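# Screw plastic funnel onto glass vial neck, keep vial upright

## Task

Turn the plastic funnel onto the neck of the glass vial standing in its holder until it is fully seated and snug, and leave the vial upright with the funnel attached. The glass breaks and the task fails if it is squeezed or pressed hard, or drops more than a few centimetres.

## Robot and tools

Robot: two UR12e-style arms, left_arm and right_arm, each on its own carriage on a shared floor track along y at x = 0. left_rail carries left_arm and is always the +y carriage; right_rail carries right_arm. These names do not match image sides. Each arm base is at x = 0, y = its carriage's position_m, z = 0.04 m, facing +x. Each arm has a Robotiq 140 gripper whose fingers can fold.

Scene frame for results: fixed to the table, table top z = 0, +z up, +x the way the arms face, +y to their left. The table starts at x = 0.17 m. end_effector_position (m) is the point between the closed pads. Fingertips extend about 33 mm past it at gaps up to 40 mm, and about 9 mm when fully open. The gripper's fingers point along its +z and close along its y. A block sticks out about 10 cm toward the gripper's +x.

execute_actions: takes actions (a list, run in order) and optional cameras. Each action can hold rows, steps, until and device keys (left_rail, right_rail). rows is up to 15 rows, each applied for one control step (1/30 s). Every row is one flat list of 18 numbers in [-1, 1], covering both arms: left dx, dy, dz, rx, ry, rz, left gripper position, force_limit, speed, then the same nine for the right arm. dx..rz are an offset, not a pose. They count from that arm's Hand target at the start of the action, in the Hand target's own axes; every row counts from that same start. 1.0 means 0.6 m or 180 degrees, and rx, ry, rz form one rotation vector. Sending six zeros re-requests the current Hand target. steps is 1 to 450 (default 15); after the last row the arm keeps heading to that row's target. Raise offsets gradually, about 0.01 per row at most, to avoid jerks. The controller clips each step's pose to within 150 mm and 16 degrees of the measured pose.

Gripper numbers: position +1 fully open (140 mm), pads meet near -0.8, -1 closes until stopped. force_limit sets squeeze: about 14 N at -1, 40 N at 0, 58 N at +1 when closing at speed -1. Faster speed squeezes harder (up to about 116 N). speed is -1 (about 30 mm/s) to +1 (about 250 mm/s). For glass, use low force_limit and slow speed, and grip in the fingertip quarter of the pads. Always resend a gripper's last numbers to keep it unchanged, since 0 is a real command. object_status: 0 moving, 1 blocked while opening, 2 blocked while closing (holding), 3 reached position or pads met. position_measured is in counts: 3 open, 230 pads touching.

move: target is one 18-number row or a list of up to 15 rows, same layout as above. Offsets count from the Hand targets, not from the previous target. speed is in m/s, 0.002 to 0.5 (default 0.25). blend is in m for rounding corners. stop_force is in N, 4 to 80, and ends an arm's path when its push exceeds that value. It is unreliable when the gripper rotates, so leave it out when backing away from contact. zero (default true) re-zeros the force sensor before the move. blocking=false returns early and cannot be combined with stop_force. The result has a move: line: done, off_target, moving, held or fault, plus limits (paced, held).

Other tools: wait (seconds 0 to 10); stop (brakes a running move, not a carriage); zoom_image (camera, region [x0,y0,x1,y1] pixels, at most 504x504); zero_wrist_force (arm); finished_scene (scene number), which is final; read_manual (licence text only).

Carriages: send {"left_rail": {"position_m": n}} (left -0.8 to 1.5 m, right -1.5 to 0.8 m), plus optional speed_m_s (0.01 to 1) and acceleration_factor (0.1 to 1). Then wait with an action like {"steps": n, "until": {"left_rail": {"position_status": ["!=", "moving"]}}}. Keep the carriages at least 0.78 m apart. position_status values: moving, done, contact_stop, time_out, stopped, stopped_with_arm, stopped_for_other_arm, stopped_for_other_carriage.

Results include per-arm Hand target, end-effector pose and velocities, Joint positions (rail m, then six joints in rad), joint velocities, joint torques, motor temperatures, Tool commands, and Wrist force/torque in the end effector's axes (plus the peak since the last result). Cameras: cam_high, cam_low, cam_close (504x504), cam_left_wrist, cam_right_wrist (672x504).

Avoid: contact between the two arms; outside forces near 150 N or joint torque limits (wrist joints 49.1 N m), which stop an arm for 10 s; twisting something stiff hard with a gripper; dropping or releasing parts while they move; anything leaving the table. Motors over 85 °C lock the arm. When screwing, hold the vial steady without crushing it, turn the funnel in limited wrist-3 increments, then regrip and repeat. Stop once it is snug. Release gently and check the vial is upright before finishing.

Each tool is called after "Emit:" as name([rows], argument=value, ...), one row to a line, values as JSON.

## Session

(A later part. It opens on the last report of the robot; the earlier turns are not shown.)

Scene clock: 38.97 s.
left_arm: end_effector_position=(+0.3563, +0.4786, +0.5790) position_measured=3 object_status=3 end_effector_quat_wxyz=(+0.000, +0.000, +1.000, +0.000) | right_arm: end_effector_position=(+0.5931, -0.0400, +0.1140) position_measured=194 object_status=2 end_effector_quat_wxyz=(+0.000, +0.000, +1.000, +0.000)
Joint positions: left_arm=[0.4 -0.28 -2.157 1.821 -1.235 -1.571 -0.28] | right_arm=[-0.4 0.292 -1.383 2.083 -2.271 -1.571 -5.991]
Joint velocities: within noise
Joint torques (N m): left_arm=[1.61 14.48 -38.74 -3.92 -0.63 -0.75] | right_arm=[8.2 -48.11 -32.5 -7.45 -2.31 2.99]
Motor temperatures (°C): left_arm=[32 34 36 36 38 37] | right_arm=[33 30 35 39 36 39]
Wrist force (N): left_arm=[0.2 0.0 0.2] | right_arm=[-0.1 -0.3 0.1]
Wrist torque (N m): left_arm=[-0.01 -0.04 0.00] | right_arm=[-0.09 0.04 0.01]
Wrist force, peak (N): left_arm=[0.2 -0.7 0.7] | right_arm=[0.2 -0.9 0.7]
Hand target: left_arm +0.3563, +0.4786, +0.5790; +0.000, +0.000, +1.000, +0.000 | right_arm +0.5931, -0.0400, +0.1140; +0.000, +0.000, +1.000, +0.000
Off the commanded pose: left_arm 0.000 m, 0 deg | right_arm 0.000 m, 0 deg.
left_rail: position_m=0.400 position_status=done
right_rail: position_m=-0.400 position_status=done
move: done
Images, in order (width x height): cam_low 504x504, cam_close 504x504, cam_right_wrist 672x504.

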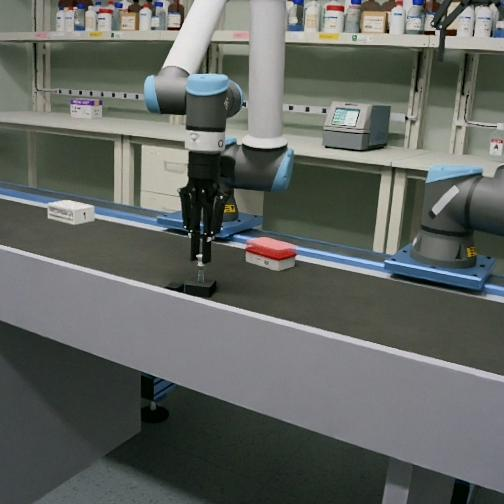

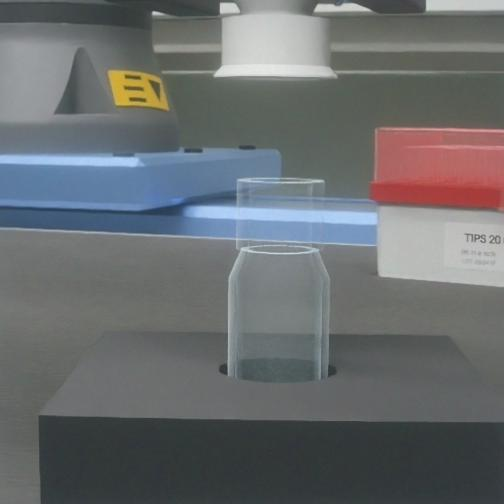

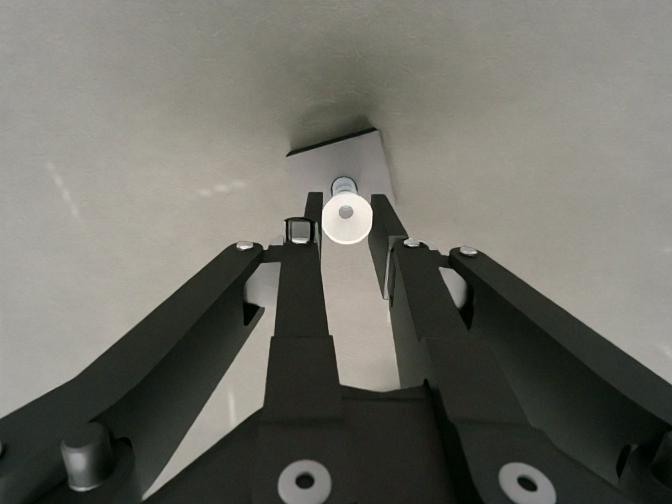

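Emit:
move(target=[0,0,0,0,0,0,1,1,1,0,0.0015,0.03,0,0,0,-1,-1,-1], speed=0.01, stop_force=4, cameras=["cam_low","cam_close","cam_right_wrist"])

Emit:
zoom_image(camera="cam_right_wrist", region=[280, 110, 420, 250])

Scene clock: 43.63 s.
left_arm: end_effector_position=(+0.3563, +0.4786, +0.5790) position_measured=3 object_status=3 end_effector_quat_wxyz=(+0.000, +0.000, +1.000, +0.000) | right_arm: end_effector_position=(+0.5931, -0.0391, +0.0960) position_measured=194 object_status=2 end_effector_quat_wxyz=(+0.000, +0.000, +1.000, +0.000)
Joint positions: left_arm=[0.4 -0.28 -2.157 1.821 -1.235 -1.571 -0.28] | right_arm=[-0.4 0.293 -1.36 2.095 -2.306 -1.571 -5.99]
Joint velocities: within noise
Joint torques (N m): left_arm=[1.22 15.68 -38.38 -3.88 -0.6 -0.44] | right_arm=[7.44 -50.03 -30.28 -7.46 -2.01 2.97]
Motor temperatures (°C): left_arm=[32 34 36 36 38 37] | right_arm=[33 30 35 39 36 39]
Wrist force (N): left_arm=[0.2 -0.1 0.0] | right_arm=[0.3 -0.1 -0.1]
Wrist torque (N m): left_arm=[-0.02 -0.03 0.00] | right_arm=[-0.05 -0.06 0.01]
Wrist force, peak (N): left_arm=[0.3 0.2 0.8] | right_arm=[0.2 0.0 1.0]
Hand target: left_arm +0.3563, +0.4786, +0.5790; +0.000, +0.000, +1.000, +0.000 | right_arm +0.5931, -0.0391, +0.0960; +0.000, +0.000, +1.000, +0.000
Off the commanded pose: left_arm 0.000 m, 0 deg | right_arm 0.000 m, 0 deg.
left_rail: position_m=0.400 position_status=done
right_rail: position_m=-0.400 position_status=done
move: done
Images, in order (width x height): cam_low 504x504, cam_close 504x504, cam_right_wrist 672x504.

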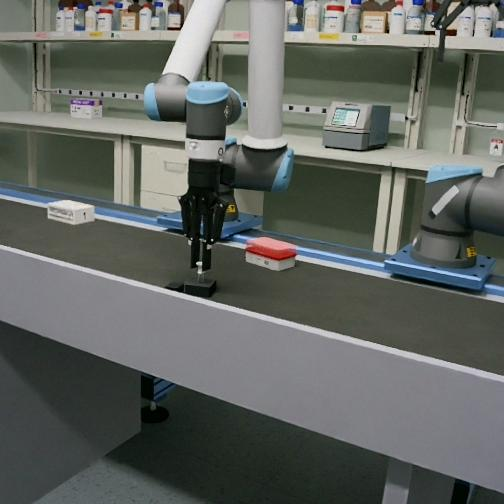

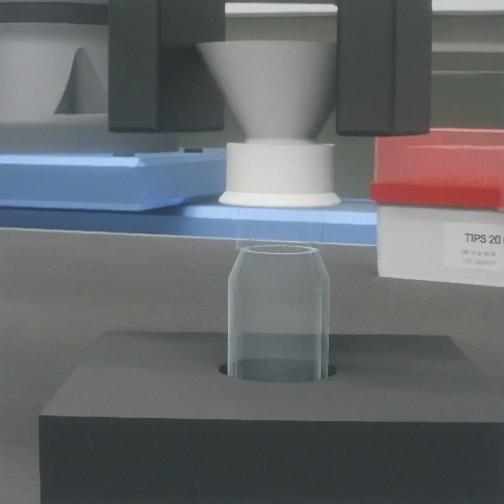

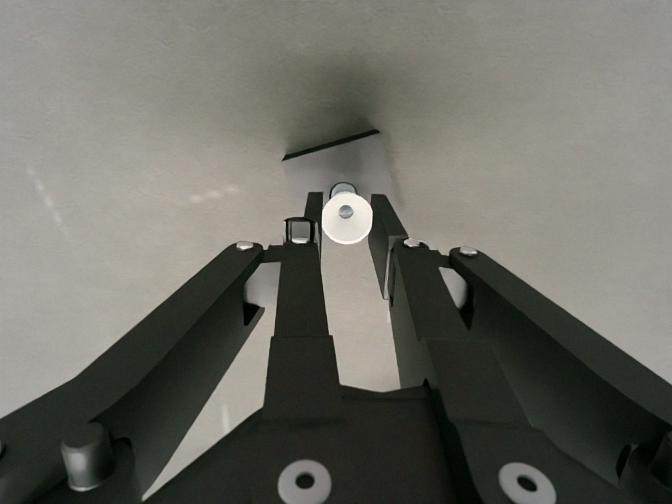

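Scaled by 3.600 from the camera's 672x504 image, which has a finer 960x720 frame.

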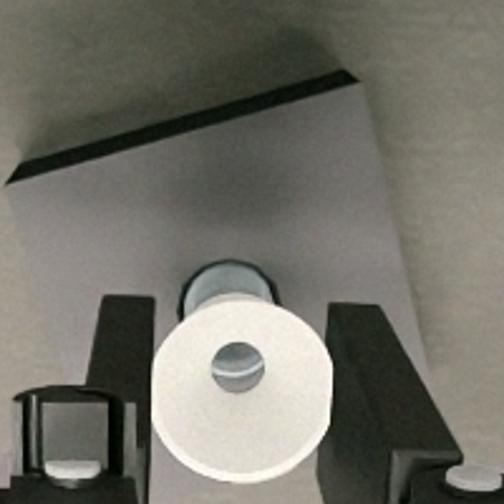

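Emit:
move(target=[0,0,0,0,0,0,1,1,1,0,0,0.01,0,0,0,-1,-1,-1], speed=0.005, stop_force=4, cameras=["cam_close"])

Scene clock: 46.13 s.
left_arm: end_effector_position=(+0.3563, +0.4786, +0.5790) position_measured=3 object_status=3 end_effector_quat_wxyz=(+0.000, +0.000, +1.000, +0.000) | right_arm: end_effector_position=(+0.5931, -0.0391, +0.0944) position_measured=194 object_status=2 end_effector_quat_wxyz=(+0.000, +0.000, +1.000, +0.000)
Joint positions: left_arm=[0.4 -0.28 -2.157 1.821 -1.235 -1.571 -0.28] | right_arm=[-0.4 0.293 -1.358 2.096 -2.309 -1.571 -5.99]
Joint velocities: within noise
Joint torques (N m): left_arm=[1.74 13.91 -38.06 -3.34 -0.86 -0.42] | right_arm=[6.51 -76.07 -40.87 -2.05 -1.86 2.84]
Motor temperatures (°C): left_arm=[32 34 36 36 38 37] | right_arm=[33 30 35 39 36 38]
Wrist force (N): left_arm=[0.3 0.1 0.2] | right_arm=[-0.2 0.1 -2.3]
Wrist torque (N m): left_arm=[0.02 -0.06 0.00] | right_arm=[0.06 0.06 0.01]
Wrist force, peak (N): left_arm=[0.6 -0.3 0.5] | right_arm=[0.5 -0.3 -4.0]
Hand target: left_arm +0.3563, +0.4786, +0.5790; +0.000, +0.000, +1.000, +0.000 | right_arm +0.5931, -0.0391, +0.0944; +0.000, +0.000, +1.000, +0.000 (not the last commanded pose)
Off the commanded pose: left_arm 0.000 m, 0 deg | right_arm 0.004 m, 0 deg.
left_rail: position_m=0.400 position_status=done
right_rail: position_m=-0.400 position_status=done
move: contact (right_arm)
Images, in order (width x height): cam_close 504x504.

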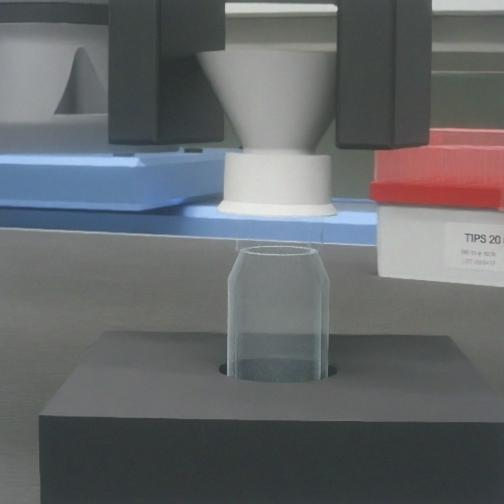

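Emit:
move(target=[0,0,0,0,0,0,1,1,1,0,0,0.0015,0,0,0.67,-1,-1,-1], speed=0.25, cameras=["cam_close","cam_low"])

Scene clock: 51.67 s.
left_arm: end_effector_position=(+0.3563, +0.4786, +0.5790) position_measured=3 object_status=3 end_effector_quat_wxyz=(+0.000, +0.000, +1.000, +0.000) | right_arm: end_effector_position=(+0.5931, -0.0391, +0.0934) position_measured=194 object_status=2 end_effector_quat_wxyz=(+0.000, +0.869, +0.495, +0.000)
Joint positions: left_arm=[0.4 -0.28 -2.157 1.821 -1.235 -1.571 -0.28] | right_arm=[-0.4 0.293 -1.357 2.097 -2.311 -1.571 -3.885]
Joint velocities: within noise
Joint torques (N m): left_arm=[-0.07 14.41 -37.85 -3.72 -0.73 0.16] | right_arm=[6.64 -47.74 -42.01 -4.2 -3.21 2.97]
Motor temperatures (°C): left_arm=[32 34 36 36 38 37] | right_arm=[33 30 35 39 36 38]
Wrist force (N): left_arm=[0.2 0.1 0.3] | right_arm=[-0.1 -0.2 -2.0]
Wrist torque (N m): left_arm=[0.03 -0.05 0.00] | right_arm=[0.08 0.01 -0.01]
Wrist force, peak (N): left_arm=[0.6 -0.2 0.7] | right_arm=[0.2 -0.9 -3.9]
Hand target: left_arm +0.3563, +0.4786, +0.5790; +0.000, +0.000, +1.000, +0.000 | right_arm +0.5931, -0.0391, +0.0935; +0.000, +0.869, +0.495, +0.000
Off the commanded pose: left_arm 0.000 m, 0 deg | right_arm 0.000 m, 0 deg.
left_rail: position_m=0.400 position_status=done
right_rail: position_m=-0.400 position_status=done
move: done
Images, in order (width x height): cam_low 504x504, cam_close 504x504.

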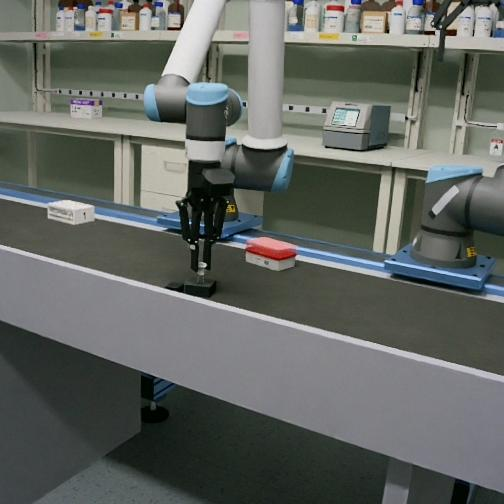

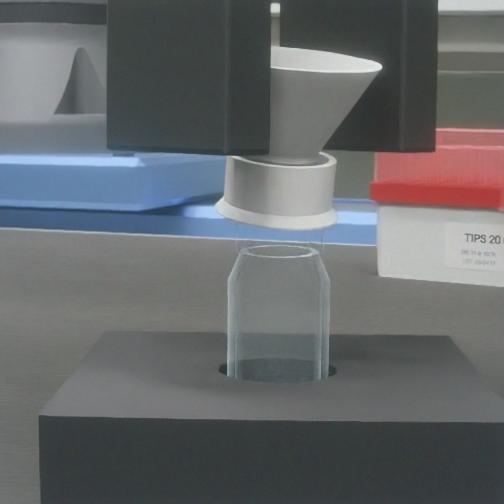

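Emit:
zoom_image(camera="cam_low", region=[150, 230, 250, 310])

Emit:
execute_actions(actions=[], cameras=["cam_right_wrist"])

Emit:
zoom_image(camera="cam_right_wrist", region=[280, 110, 420, 250])

Scaled by 5.040 from the camera's 504x504 image, which has a finer 720x720 frame.

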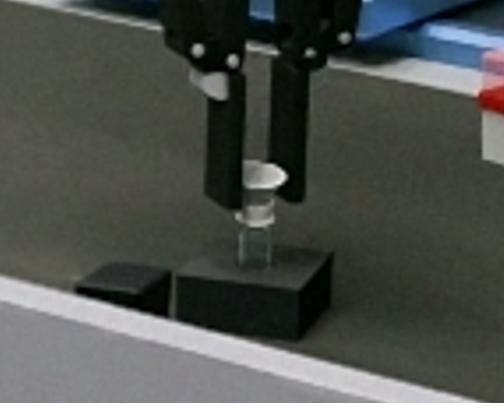

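Scene clock: 53.43 s.
left_arm: end_effector_position=(+0.3563, +0.4786, +0.5790) position_measured=3 object_status=3 end_effector_quat_wxyz=(+0.000, +0.000, +1.000, +0.000) | right_arm: end_effector_position=(+0.5931, -0.0391, +0.0935) position_measured=194 object_status=2 end_effector_quat_wxyz=(+0.000, +0.869, +0.495, +0.000)
Joint positions: left_arm=[0.4 -0.28 -2.157 1.821 -1.235 -1.571 -0.281] | right_arm=[-0.4 0.293 -1.357 2.097 -2.311 -1.571 -3.885]
Joint velocities: within noise
Joint torques (N m): left_arm=[1.87 16.16 -38.17 -3.44 -0.58 -0.56] | right_arm=[6.56 -49.66 -39.72 -2.19 -2.73 3.06]
Motor temperatures (°C): left_arm=[32 34 36 36 38 37] | right_arm=[33 30 35 39 36 38]
Wrist force (N): left_arm=[0.5 -0.1 0.2] | right_arm=[0.6 -0.5 -2.4]
Wrist torque (N m): left_arm=[-0.02 -0.11 0.00] | right_arm=[-0.03 -0.15 0.00]
Wrist force, peak (N): left_arm=[0.6 -0.4 0.6] | right_arm=[0.1 -1.3 -2.9]
Hand target: left_arm +0.3563, +0.4786, +0.5790; +0.000, +0.000, +1.000, +0.000 | right_arm +0.5931, -0.0391, +0.0935; +0.000, +0.869, +0.495, +0.000
Tool commands: left_gripper/position=+1.0 left_gripper/force_limit=+1.0 left_gripper/speed=+1.0 right_gripper/position=-1.0 right_gripper/force_limit=-1.0 right_gripper/speed=-1.0
Off the commanded pose: left_arm 0.000 m, 0 deg | right_arm 0.000 m, 0 deg.
left_rail: position_m=0.400 position_status=done
right_rail: position_m=-0.400 position_status=done
Images, in order (width x height): cam_right_wrist 672x504.

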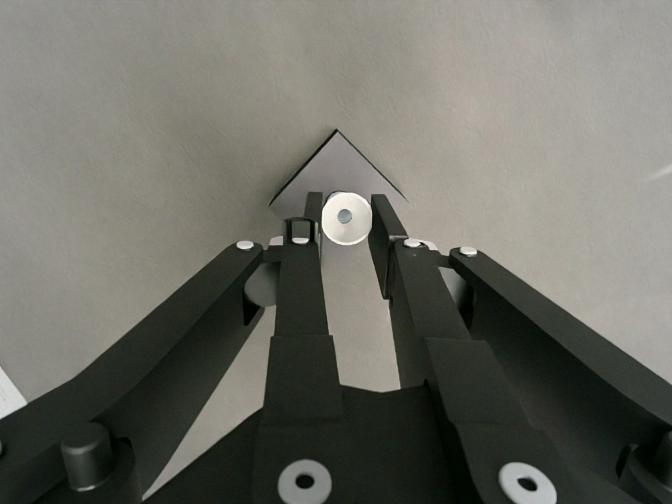

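Scaled by 3.600 from the camera's 672x504 image, which has a finer 960x720 frame.

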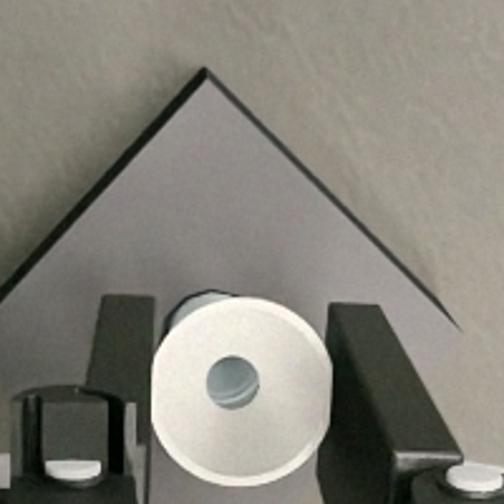

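Emit:
execute_actions([
  {"rows":[[0,0,0,0,0,0,1,1,1,0,0,0,0,0,0,-0.35,-1,-1]],"steps":60},
], cameras=["cam_close","cam_right_wrist"])

Emit:
zoom_image(camera="cam_right_wrist", region=[280, 110, 420, 250])

Scene clock: 56.70 s.
left_arm: end_effector_position=(+0.3563, +0.4786, +0.5790) position_measured=3 object_status=3 end_effector_quat_wxyz=(+0.000, +0.000, +1.000, +0.000) | right_arm: end_effector_position=(+0.5931, -0.0391, +0.0935) position_measured=173 object_status=3 end_effector_quat_wxyz=(+0.000, +0.869, +0.495, +0.000)
Joint positions: left_arm=[0.4 -0.28 -2.157 1.821 -1.235 -1.571 -0.28] | right_arm=[-0.4 0.293 -1.357 2.097 -2.311 -1.571 -3.885]
Joint velocities: within noise
Joint torques (N m): left_arm=[-1 14.76 -37.85 -3.65 -0.79 -0.4] | right_arm=[7.2 -54.02 -37.2 -2.85 -2.32 3.16]
Motor temperatures (°C): left_arm=[32 34 36 36 38 37] | right_arm=[33 30 35 39 36 38]
Wrist force (N): left_arm=[0.0 -0.4 0.2] | right_arm=[0.0 -0.3 0.0]
Wrist torque (N m): left_arm=[-0.08 0.00 0.00] | right_arm=[-0.10 -0.01 -0.02]
Wrist force, peak (N): left_arm=[0.1 -0.7 0.5] | right_arm=[0.5 -0.8 -2.5]
Hand target: left_arm +0.3563, +0.4786, +0.5790; +0.000, +0.000, +1.000, +0.000 | right_arm +0.5931, -0.0391, +0.0935; +0.000, +0.869, +0.495, +0.000
Off the commanded pose: left_arm 0.000 m, 0 deg | right_arm 0.000 m, 0 deg.
left_rail: position_m=0.400 position_status=done
right_rail: position_m=-0.400 position_status=done
Images, in order (width x height): cam_close 504x504, cam_right_wrist 672x504.

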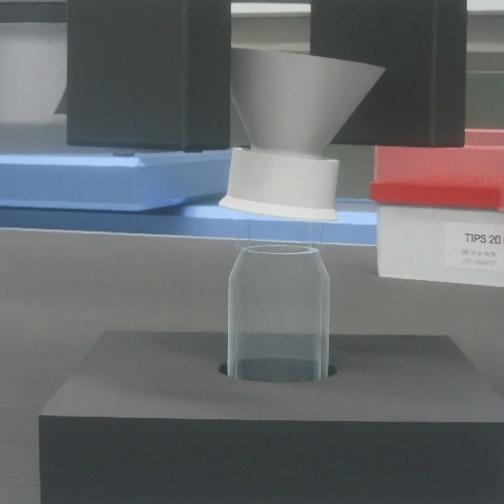

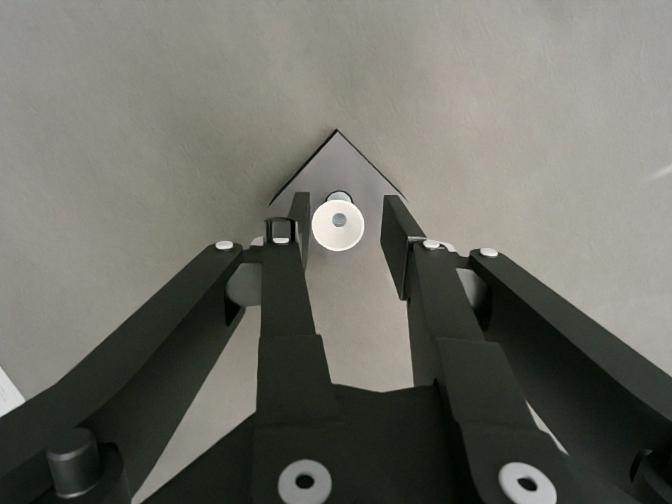

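Scaled by 3.600 from the camera's 672x504 image, which has a finer 960x720 frame.

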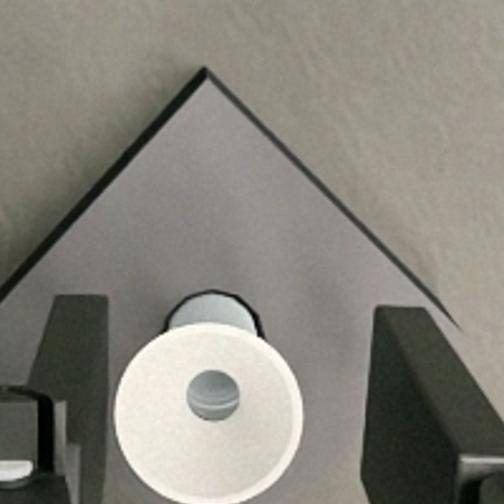

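Emit:
move([
  [0,0,0,0,0,0,1,1,1,0.0024,-0.004,0,0,0,0,-0.1,-1,-1],
  [0,0,0,0,0,0,1,1,1,0.0024,-0.004,0,0,0,-0.66,-0.1,-1,-1],
], speed=[0.02,0.4], cameras=["cam_close"])

Emit:
execute_actions([
  {"rows":[[0,0,0,0,0,0,1,1,1,0,0,0,0,0,0,-1,-1,-1]],"steps":75},
], cameras=["cam_close","cam_right_wrist"])

Emit:
zoom_image(camera="cam_right_wrist", region=[280, 110, 420, 250])

Scene clock: 63.50 s.
left_arm: end_effector_position=(+0.3563, +0.4786, +0.5790) position_measured=3 object_status=3 end_effector_quat_wxyz=(+0.000, +0.000, +1.000, +0.000) | right_arm: end_effector_position=(+0.5918, -0.0366, +0.0934) position_measured=141 object_status=3 end_effector_quat_wxyz=(+0.000, +0.016, +1.000, +0.000)
Joint positions: left_arm=[0.4 -0.28 -2.157 1.821 -1.235 -1.571 -0.281] | right_arm=[-0.4 0.297 -1.357 2.097 -2.311 -1.571 -5.954]
Joint velocities: within noise
Joint torques (N m): left_arm=[-1.74 14.72 -37.91 -4.12 -0.57 -0.47] | right_arm=[-13.22 -78.51 -30.15 -1.7 3.93 -3.18]
Motor temperatures (°C): left_arm=[32 34 36 36 38 37] | right_arm=[33 30 35 39 36 38]
Wrist force (N): left_arm=[0.1 0.0 0.3] | right_arm=[0.1 0.5 -0.1]
Wrist torque (N m): left_arm=[0.00 -0.03 0.01] | right_arm=[0.08 -0.03 0.01]
Wrist force, peak (N): left_arm=[0.6 -0.5 0.5] | right_arm=[0.9 -0.1 0.7]
Hand target: left_arm +0.3563, +0.4786, +0.5790; +0.000, +0.000, +1.000, +0.000 | right_arm +0.5918, -0.0366, +0.0935; +0.000, +0.016, +1.000, +0.000
Off the commanded pose: left_arm 0.000 m, 0 deg | right_arm 0.000 m, 0 deg.
left_rail: position_m=0.400 position_status=done
right_rail: position_m=-0.400 position_status=done
move: done
Images, in order (width x height): cam_close 504x504.

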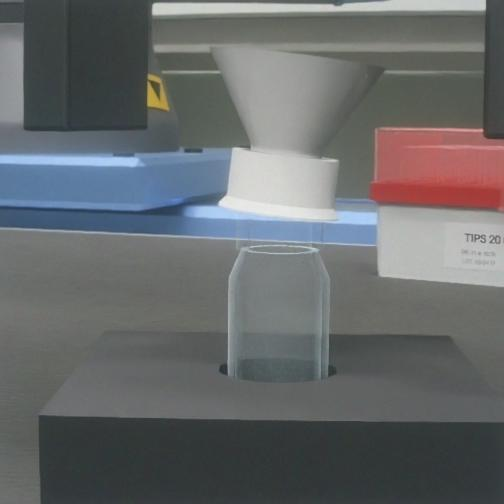

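Scene clock: 66.20 s.
left_arm: end_effector_position=(+0.3563, +0.4786, +0.5790) position_measured=3 object_status=3 end_effector_quat_wxyz=(+0.000, +0.000, +1.000, +0.000) | right_arm: end_effector_position=(+0.5918, -0.0366, +0.0935) position_measured=194 object_status=2 end_effector_quat_wxyz=(+0.000, +0.016, +1.000, +0.000)
Joint positions: left_arm=[0.4 -0.28 -2.157 1.821 -1.235 -1.571 -0.28] | right_arm=[-0.4 0.297 -1.357 2.097 -2.311 -1.571 -5.955]
Joint velocities: within noise
Joint torques (N m): left_arm=[0.15 15.25 -37.26 -3.83 -0.87 -0.48] | right_arm=[-12.47 -76.37 -34.6 -2.96 3.43 -3.03]
Motor temperatures (°C): left_arm=[32 34 36 36 38 37] | right_arm=[33 30 35 39 36 38]
Wrist force (N): left_arm=[0.4 0.4 0.3] | right_arm=[-0.2 -0.1 -0.3]
Wrist torque (N m): left_arm=[0.09 -0.09 -0.01] | right_arm=[-0.06 0.06 0.02]
Wrist force, peak (N): left_arm=[-0.4 -0.7 0.1] | right_arm=[0.7 0.3 0.6]
Hand target: left_arm +0.3563, +0.4786, +0.5790; +0.000, +0.000, +1.000, +0.000 | right_arm +0.5918, -0.0366, +0.0935; +0.000, +0.016, +1.000, +0.000
Off the commanded pose: left_arm 0.000 m, 0 deg | right_arm 0.000 m, 0 deg.
left_rail: position_m=0.400 position_status=done
right_rail: position_m=-0.400 position_status=done
Images, in order (width x height): cam_close 504x504, cam_right_wrist 672x504.

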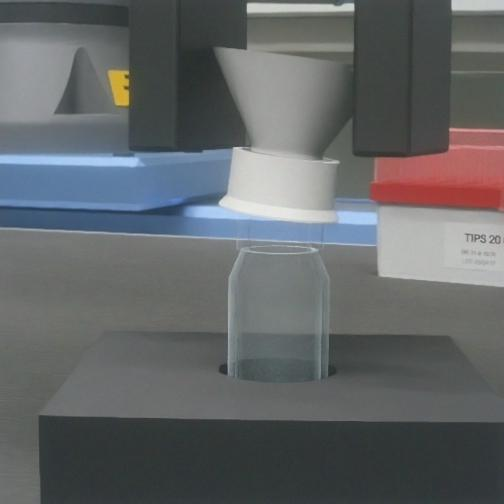

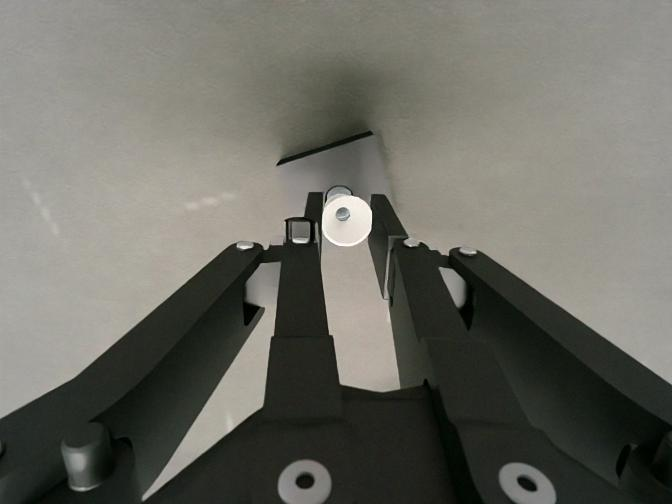

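Scaled by 3.600 from the camera's 672x504 image, which has a finer 960x720 frame.

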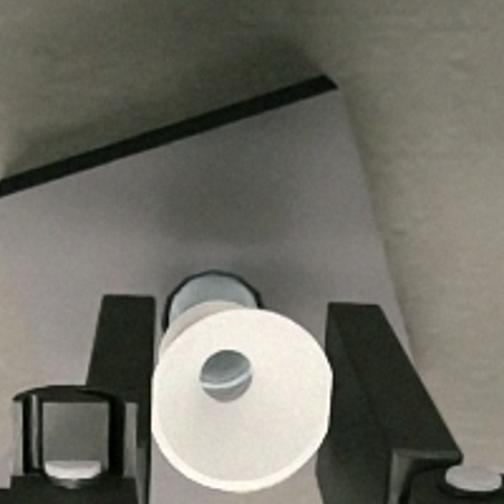

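Emit:
move(target=[0,0,0,0,0,0,1,1,1,0.0025,-0.005,0,0,0,0,-1,-1,-1], speed=0.01, cameras=["cam_close","cam_right_wrist"])

Emit:
zoom_image(camera="cam_right_wrist", region=[280, 110, 420, 250])

Scene clock: 67.63 s.
left_arm: end_effector_position=(+0.3563, +0.4786, +0.5790) position_measured=3 object_status=3 end_effector_quat_wxyz=(+0.000, +0.000, +1.000, +0.000) | right_arm: end_effector_position=(+0.5902, -0.0395, +0.0935) position_measured=194 object_status=2 end_effector_quat_wxyz=(+0.000, +0.016, +1.000, +0.000)
Joint positions: left_arm=[0.4 -0.28 -2.157 1.821 -1.235 -1.571 -0.281] | right_arm=[-0.4 0.294 -1.361 2.102 -2.312 -1.571 -5.958]
Joint velocities: within noise
Joint torques (N m): left_arm=[-0.7 14.84 -38.15 -4.02 -0.87 -0.52] | right_arm=[-15.77 -74.24 -27.31 -6.91 3 -3.84]
Motor temperatures (°C): left_arm=[32 34 36 36 38 37] | right_arm=[33 30 35 39 36 38]
Wrist force (N): left_arm=[0.1 0.0 0.6] | right_arm=[0.1 1.9 -4.4]
Wrist torque (N m): left_arm=[0.00 -0.01 0.00] | right_arm=[-0.13 -0.10 0.02]
Wrist force, peak (N): left_arm=[0.4 0.0 0.7] | right_arm=[0.1 1.9 -4.4]
Hand target: left_arm +0.3563, +0.4786, +0.5790; +0.000, +0.000, +1.000, +0.000 | right_arm +0.5902, -0.0396, +0.0935; +0.000, +0.016, +1.000, +0.000
Off the commanded pose: left_arm 0.000 m, 0 deg | right_arm 0.000 m, 0 deg.
left_rail: position_m=0.400 position_status=done
right_rail: position_m=-0.400 position_status=done
move: done
Images, in order (width x height): cam_close 504x504, cam_right_wrist 672x504.

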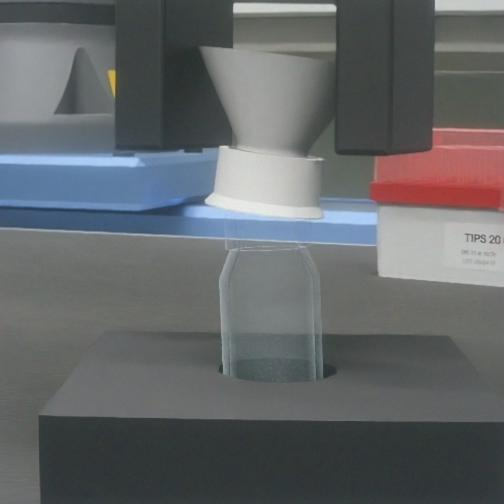

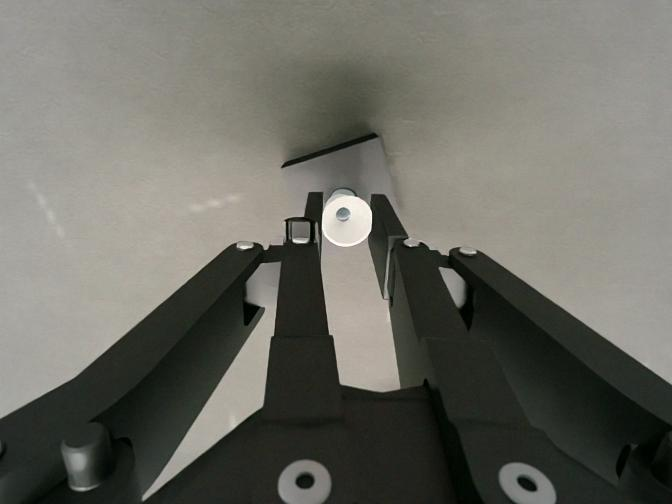

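Scaled by 3.600 from the camera's 672x504 image, which has a finer 960x720 frame.

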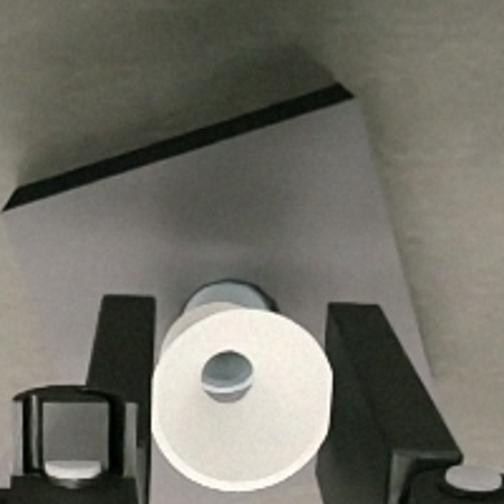

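Emit:
move([
  [0,0,0,0,0,0,1,1,1,-0.001,0.0035,-0.005,0,0,0,-1,-1,-1],
  [0,0,0,0,0,0,1,1,1,-0.001,0.0035,-0.02,0,0,0,-1,-1,-1],
], speed=0.015, cameras=["cam_close"])

Scene clock: 69.30 s.
left_arm: end_effector_position=(+0.3563, +0.4786, +0.5790) position_measured=3 object_status=3 end_effector_quat_wxyz=(+0.000, +0.000, +1.000, +0.000) | right_arm: end_effector_position=(+0.5908, -0.0375, +0.1054) position_measured=194 object_status=2 end_effector_quat_wxyz=(+0.000, +0.016, +1.000, +0.000)
Joint positions: left_arm=[0.4 -0.28 -2.157 1.821 -1.235 -1.571 -0.281] | right_arm=[-0.4 0.296 -1.373 2.09 -2.288 -1.571 -5.955]
Joint velocities: within noise
Joint torques (N m): left_arm=[-0.52 17.21 -38.5 -3.85 -0.77 -0.78] | right_arm=[7.13 -76.52 -44 -1.91 2.92 2.95]
Motor temperatures (°C): left_arm=[32 34 36 36 38 37] | right_arm=[33 30 35 39 36 38]
Wrist force (N): left_arm=[0.1 -0.3 0.0] | right_arm=[-0.2 -0.3 0.1]
Wrist torque (N m): left_arm=[-0.06 -0.03 0.00] | right_arm=[-0.09 0.05 0.01]
Wrist force, peak (N): left_arm=[0.1 -0.3 1.0] | right_arm=[-0.1 2.2 -4.9]
Hand target: left_arm +0.3563, +0.4786, +0.5790; +0.000, +0.000, +1.000, +0.000 | right_arm +0.5908, -0.0375, +0.1055; +0.000, +0.016, +1.000, +0.000
Off the commanded pose: left_arm 0.000 m, 0 deg | right_arm 0.000 m, 0 deg.
left_rail: position_m=0.400 position_status=done
right_rail: position_m=-0.400 position_status=done
move: done
Images, in order (width x height): cam_close 504x504.

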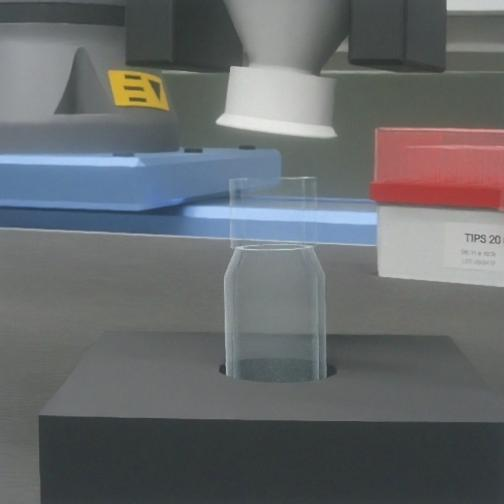

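Emit:
move([
  [0,0,0,0,0,0,1,1,1,0,0,-0.045,0,0,0,-1,-1,-1],
  [0,0,0,0,0,0,1,1,1,0,-0.18,-0.045,0,0,0,-1,-1,-1],
  [0,0,0,0,0,0,1,1,1,0,-0.2,-0.02,0,0,0,-1,-1,-1],
  [0,0,0,0,0,0,1,1,1,0,-0.2,0.08,0,0,0,-1,-1,-1],
], speed=0.15, blend=0.01, cameras=[])

Emit:
move(target=[0,0,0,0,0,0,1,1,1,0,0,0.024,0,0,0,-1,-1,-1], speed=0.01, stop_force=4, cameras=[])

Emit:
execute_actions([
  {"rows":[[0,0,0,0,0,0,1,1,1,0,0,0,0,0,0,-0.2,-1,-1]],"steps":75},
], cameras=["cam_low","cam_right_wrist"])

Emit:
zoom_image(camera="cam_low", region=[120, 220, 240, 310])

Emit:
zoom_image(camera="cam_right_wrist", region=[280, 110, 420, 250])

Scene clock: 72.87 s.
left_arm: end_effector_position=(+0.3563, +0.4786, +0.5790) position_measured=3 object_status=3 end_effector_quat_wxyz=(+0.000, +0.000, +1.000, +0.000) | right_arm: end_effector_position=(+0.5871, -0.1575, +0.0575) position_measured=194 object_status=2 end_effector_quat_wxyz=(+0.000, +0.016, +1.000, +0.000)
Joint positions: left_arm=[0.4 -0.28 -2.157 1.821 -1.235 -1.571 -0.28] | right_arm=[-0.4 0.114 -1.391 2.231 -2.411 -1.571 -6.138]
Joint velocities: within noise
Joint torques (N m): left_arm=[-0.77 17.03 -37.24 -4 -0.65 -0.65] | right_arm=[2.76 -42.38 -26.79 -7.43 3.71 1.1]
Motor temperatures (°C): left_arm=[32 34 36 36 38 37] | right_arm=[33 30 35 39 36 38]
Wrist force (N): left_arm=[0.4 -0.3 0.3] | right_arm=[-0.1 -0.9 0.2]
Wrist torque (N m): left_arm=[-0.06 -0.09 0.00] | right_arm=[-0.24 0.04 -0.01]
Wrist force, peak (N): left_arm=[0.2 -0.1 0.9] | right_arm=[0.1 -0.2 2.2]
Hand target: left_arm +0.3563, +0.4786, +0.5790; +0.000, +0.000, +1.000, +0.000 | right_arm +0.5871, -0.1574, +0.0575; +0.000, +0.016, +1.000, +0.000
Off the commanded pose: left_arm 0.000 m, 0 deg | right_arm 0.000 m, 0 deg.
left_rail: position_m=0.400 position_status=done
right_rail: position_m=-0.400 position_status=done
move: done; blend cut to 0.0096 m at target 2, 0.0096 m at target 3
No camera images: "cameras" was empty.

Scene clock: 75.40 s.
left_arm: end_effector_position=(+0.3563, +0.4786, +0.5790) position_measured=3 object_status=3 end_effector_quat_wxyz=(+0.000, +0.000, +1.000, +0.000) | right_arm: end_effector_position=(+0.5871, -0.1574, +0.0446) position_measured=194 object_status=2 end_effector_quat_wxyz=(+0.000, +0.016, +1.000, +0.000)
Joint positions: left_arm=[0.4 -0.28 -2.157 1.821 -1.235 -1.571 -0.281] | right_arm=[-0.4 0.114 -1.371 2.239 -2.439 -1.571 -6.138]
Joint velocities: within noise
Joint torques (N m): left_arm=[-1.57 13.01 -37.86 -3.95 -0.82 -0.31] | right_arm=[3.51 -71.48 -38.44 -2.29 3.28 2.85]
Motor temperatures (°C): left_arm=[32 34 36 36 38 37] | right_arm=[33 30 35 39 36 38]
Wrist force (N): left_arm=[0.2 -0.3 0.4] | right_arm=[0.3 -0.6 -0.3]
Wrist torque (N m): left_arm=[-0.06 -0.03 0.00] | right_arm=[-0.19 -0.08 -0.01]
Wrist force, peak (N): left_arm=[-0.3 0.3 0.6] | right_arm=[-0.1 -0.6 -5.3]
Hand target: left_arm +0.3563, +0.4786, +0.5790; +0.000, +0.000, +1.000, +0.000 | right_arm +0.5871, -0.1574, +0.0446; +0.000, +0.016, +1.000, +0.000 (not the last commanded pose)
Off the commanded pose: left_arm 0.000 m, 0 deg | right_arm 0.002 m, 0 deg.
left_rail: position_m=0.400 position_status=done
right_rail: position_m=-0.400 position_status=done
move: contact (right_arm)
No camera images: "cameras" was empty.

Scene clock: 78.10 s.
left_arm: end_effector_position=(+0.3563, +0.4786, +0.5790) position_measured=3 object_status=3 end_effector_quat_wxyz=(+0.000, +0.000, +1.000, +0.000) | right_arm: end_effector_position=(+0.5871, -0.1574, +0.0446) position_measured=154 object_status=3 end_effector_quat_wxyz=(+0.000, +0.016, +1.000, +0.000)
Joint positions: left_arm=[0.4 -0.28 -2.157 1.821 -1.235 -1.571 -0.28] | right_arm=[-0.4 0.114 -1.371 2.239 -2.439 -1.571 -6.138]
Joint velocities: within noise
Joint torques (N m): left_arm=[1.17 15.54 -37.61 -3.98 -0.72 -0.39] | right_arm=[3.61 -70.68 -35.52 -5.28 3.41 2.7]
Motor temperatures (°C): left_arm=[32 34 36 36 38 37] | right_arm=[33 30 35 39 36 38]
Wrist force (N): left_arm=[0.3 -0.4 0.3] | right_arm=[0.0 -0.3 -0.2]
Wrist torque (N m): left_arm=[-0.08 -0.07 -0.01] | right_arm=[-0.11 0.01 -0.01]
Wrist force, peak (N): left_arm=[0.2 0.4 0.9] | right_arm=[0.1 -0.9 -0.9]
Hand target: left_arm +0.3563, +0.4786, +0.5790; +0.000, +0.000, +1.000, +0.000 | right_arm +0.5871, -0.1574, +0.0446; +0.000, +0.016, +1.000, +0.000
Off the commanded pose: left_arm 0.000 m, 0 deg | right_arm 0.000 m, 0 deg.
left_rail: position_m=0.400 position_status=done
right_rail: position_m=-0.400 position_status=done
Images, in order (width x height): cam_low 504x504, cam_right_wrist 672x504.

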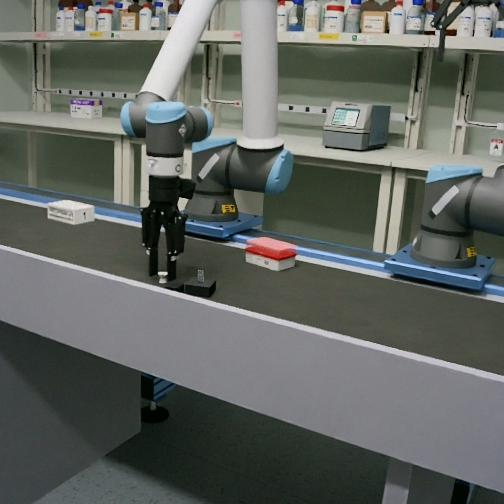

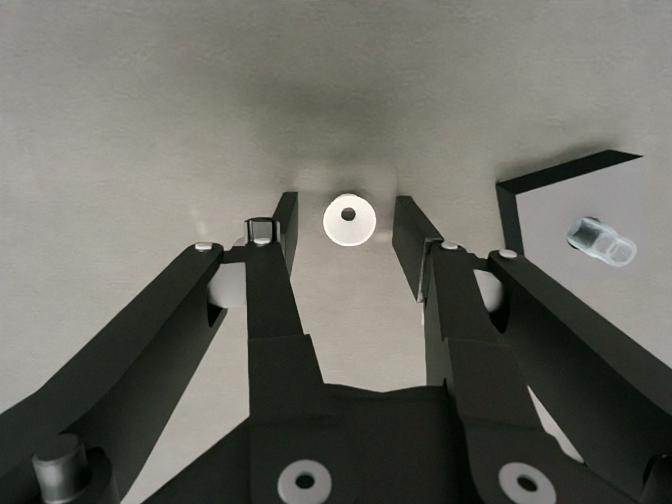

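Scaled by 4.200 from the camera's 504x504 image, which has a finer 720x720 frame.

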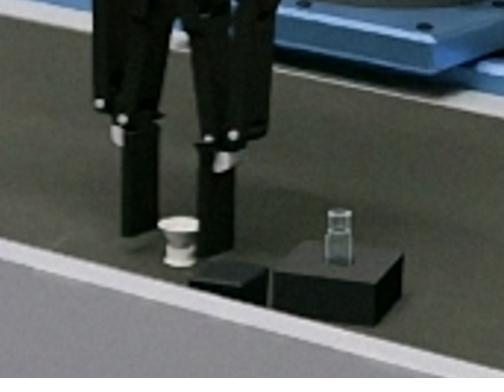

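Scaled by 3.600 from the camera's 672x504 image, which has a finer 960x720 frame.

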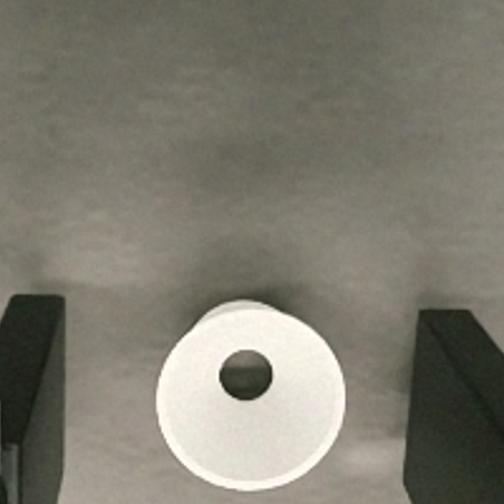

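Emit:
execute_actions([
  {"rows":[[0,0,0,0,0,0,1,1,1,-0.0015,0,0,0,0,0,-0.2,-0.5,-1]],"steps":15},
  {"rows":[[0,0,0,0,0,0,1,1,1,0,0,0,0,0,0,-1,-0.5,-1]],"steps":75},
], cameras=[])

Emit:
move([
  [0,0,0,0,0,0,1,1,1,0,0,-0.14,0,0,-0.01,-1,-0.5,-1],
  [0,0,0,0,0,0,1,1,1,-0.006,0.19,-0.14,0,0,-0.01,-1,-0.5,-1],
  [0,0,0,0,0,0,1,1,1,-0.006,0.19,-0.114,0,0,-0.01,-1,-0.5,-1],
], speed=[0.1,0.15,0.1], blend=0.01, cameras=["cam_close","cam_low","cam_right_wrist"])

Emit:
zoom_image(camera="cam_low", region=[170, 240, 230, 300])

Emit:
zoom_image(camera="cam_right_wrist", region=[280, 110, 420, 250])

Scene clock: 84.13 s.
left_arm: end_effector_position=(+0.3563, +0.4786, +0.5790) position_measured=3 object_status=3 end_effector_quat_wxyz=(+0.000, +0.000, +1.000, +0.000) | right_arm: end_effector_position=(+0.5880, -0.1575, +0.0446) position_measured=194 object_status=2 end_effector_quat_wxyz=(+0.000, +0.016, +1.000, +0.000)
Joint positions: left_arm=[0.4 -0.28 -2.157 1.821 -1.235 -1.571 -0.281] | right_arm=[-0.4 0.114 -1.37 2.238 -2.439 -1.571 -6.138]
Joint velocities: within noise
Joint torques (N m): left_arm=[0.95 15.39 -38.57 -4.3 -1.01 -0.69] | right_arm=[-12.21 -45.38 -34.74 -3.63 3.68 -3.07]
Motor temperatures (°C): left_arm=[32 34 36 36 38 37] | right_arm=[33 30 35 39 36 38]
Wrist force (N): left_arm=[-0.2 0.0 0.4] | right_arm=[0.5 0.0 -3.2]
Wrist torque (N m): left_arm=[0.00 0.04 0.00] | right_arm=[-0.05 -0.04 0.00]
Wrist force, peak (N): left_arm=[-0.4 0.1 0.8] | right_arm=[0.9 -0.5 -3.5]
Hand target: left_arm +0.3563, +0.4786, +0.5790; +0.000, +0.000, +1.000, +0.000 | right_arm +0.5880, -0.1575, +0.0446; +0.000, +0.016, +1.000, +0.000
Off the commanded pose: left_arm 0.000 m, 0 deg | right_arm 0.000 m, 0 deg.
left_rail: position_m=0.400 position_status=done
right_rail: position_m=-0.400 position_status=done
No camera images: "cameras" was empty.

Scene clock: 86.33 s.
left_arm: end_effector_position=(+0.3563, +0.4786, +0.5790) position_measured=3 object_status=3 end_effector_quat_wxyz=(+0.000, +0.000, +1.000, +0.000) | right_arm: end_effector_position=(+0.5952, -0.0436, +0.1130) position_measured=194 object_status=2 end_effector_quat_wxyz=(+0.000, +0.000, +1.000, +0.000)
Joint positions: left_arm=[0.4 -0.28 -2.157 1.821 -1.235 -1.571 -0.28] | right_arm=[-0.4 0.286 -1.382 2.084 -2.273 -1.571 -5.997]
Joint velocities: within noise
Joint torques (N m): left_arm=[-1.29 13.78 -38.7 -3.96 -1.04 -0.27] | right_arm=[9.01 -47.19 -31.31 -8 -2.93 2.95]
Motor temperatures (°C): left_arm=[32 34 36 36 38 37] | right_arm=[33 30 35 39 36 38]
Wrist force (N): left_arm=[-0.3 -0.3 -0.1] | right_arm=[0.0 -0.4 -0.3]
Wrist torque (N m): left_arm=[-0.06 0.08 0.00] | right_arm=[-0.11 0.01 0.01]
Wrist force, peak (N): left_arm=[0.2 -0.5 0.6] | right_arm=[-0.2 -0.4 -2.8]
Hand target: left_arm +0.3563, +0.4786, +0.5790; +0.000, +0.000, +1.000, +0.000 | right_arm +0.5951, -0.0436, +0.1130; +0.000, +0.000, +1.000, +0.000
Off the commanded pose: left_arm 0.000 m, 0 deg | right_arm 0.000 m, 0 deg.
left_rail: position_m=0.400 position_status=done
right_rail: position_m=-0.400 position_status=done
move: done; blend cut to 0.0078 m at target 2
Images, in order (width x height): cam_low 504x504, cam_close 504x504, cam_right_wrist 672x504.

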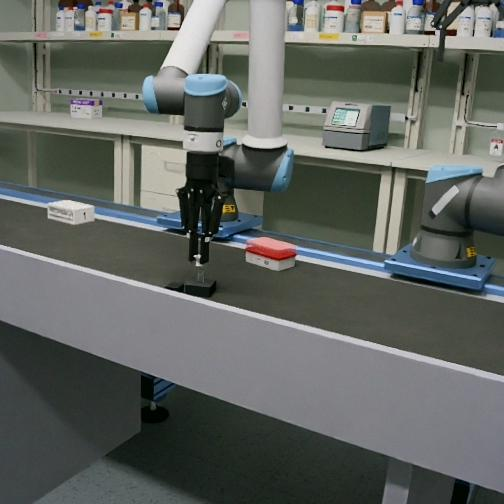

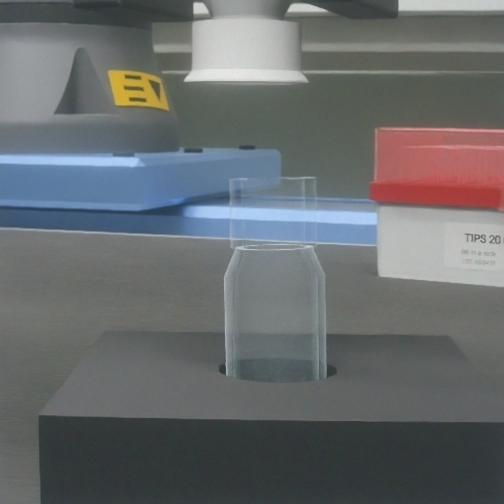

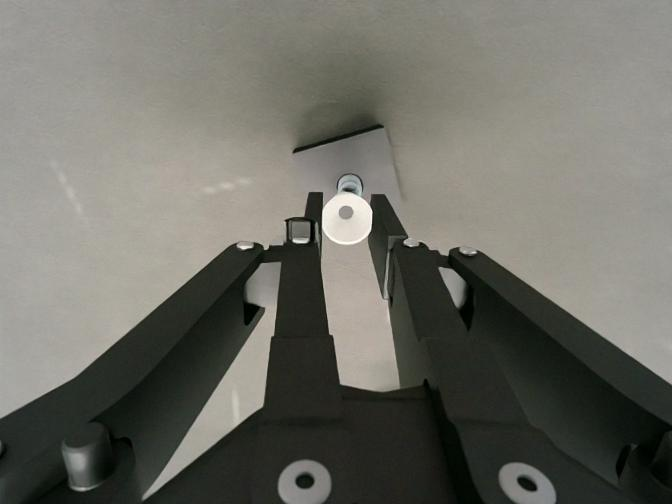

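Scaled by 8.400 from the camera's 504x504 image, which has a finer 720x720 frame.

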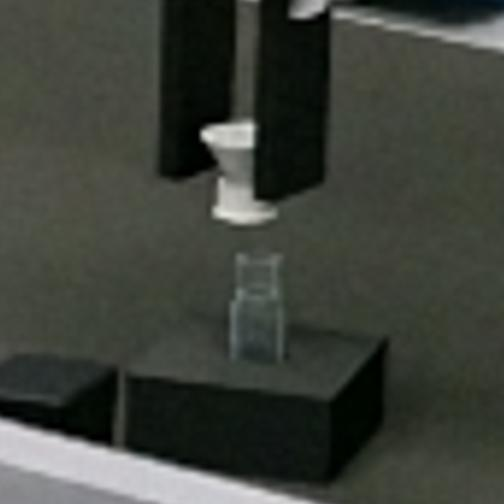

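Scaled by 3.600 from the camera's 672x504 image, which has a finer 960x720 frame.

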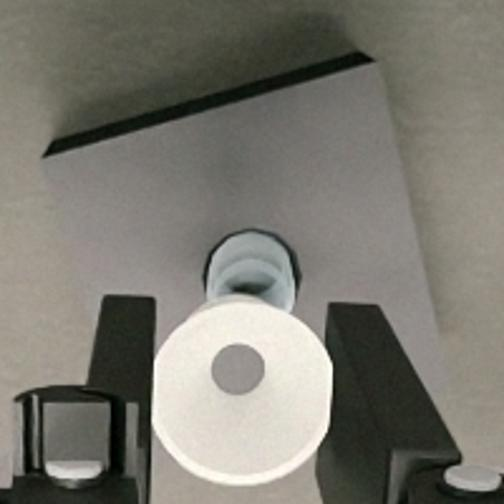

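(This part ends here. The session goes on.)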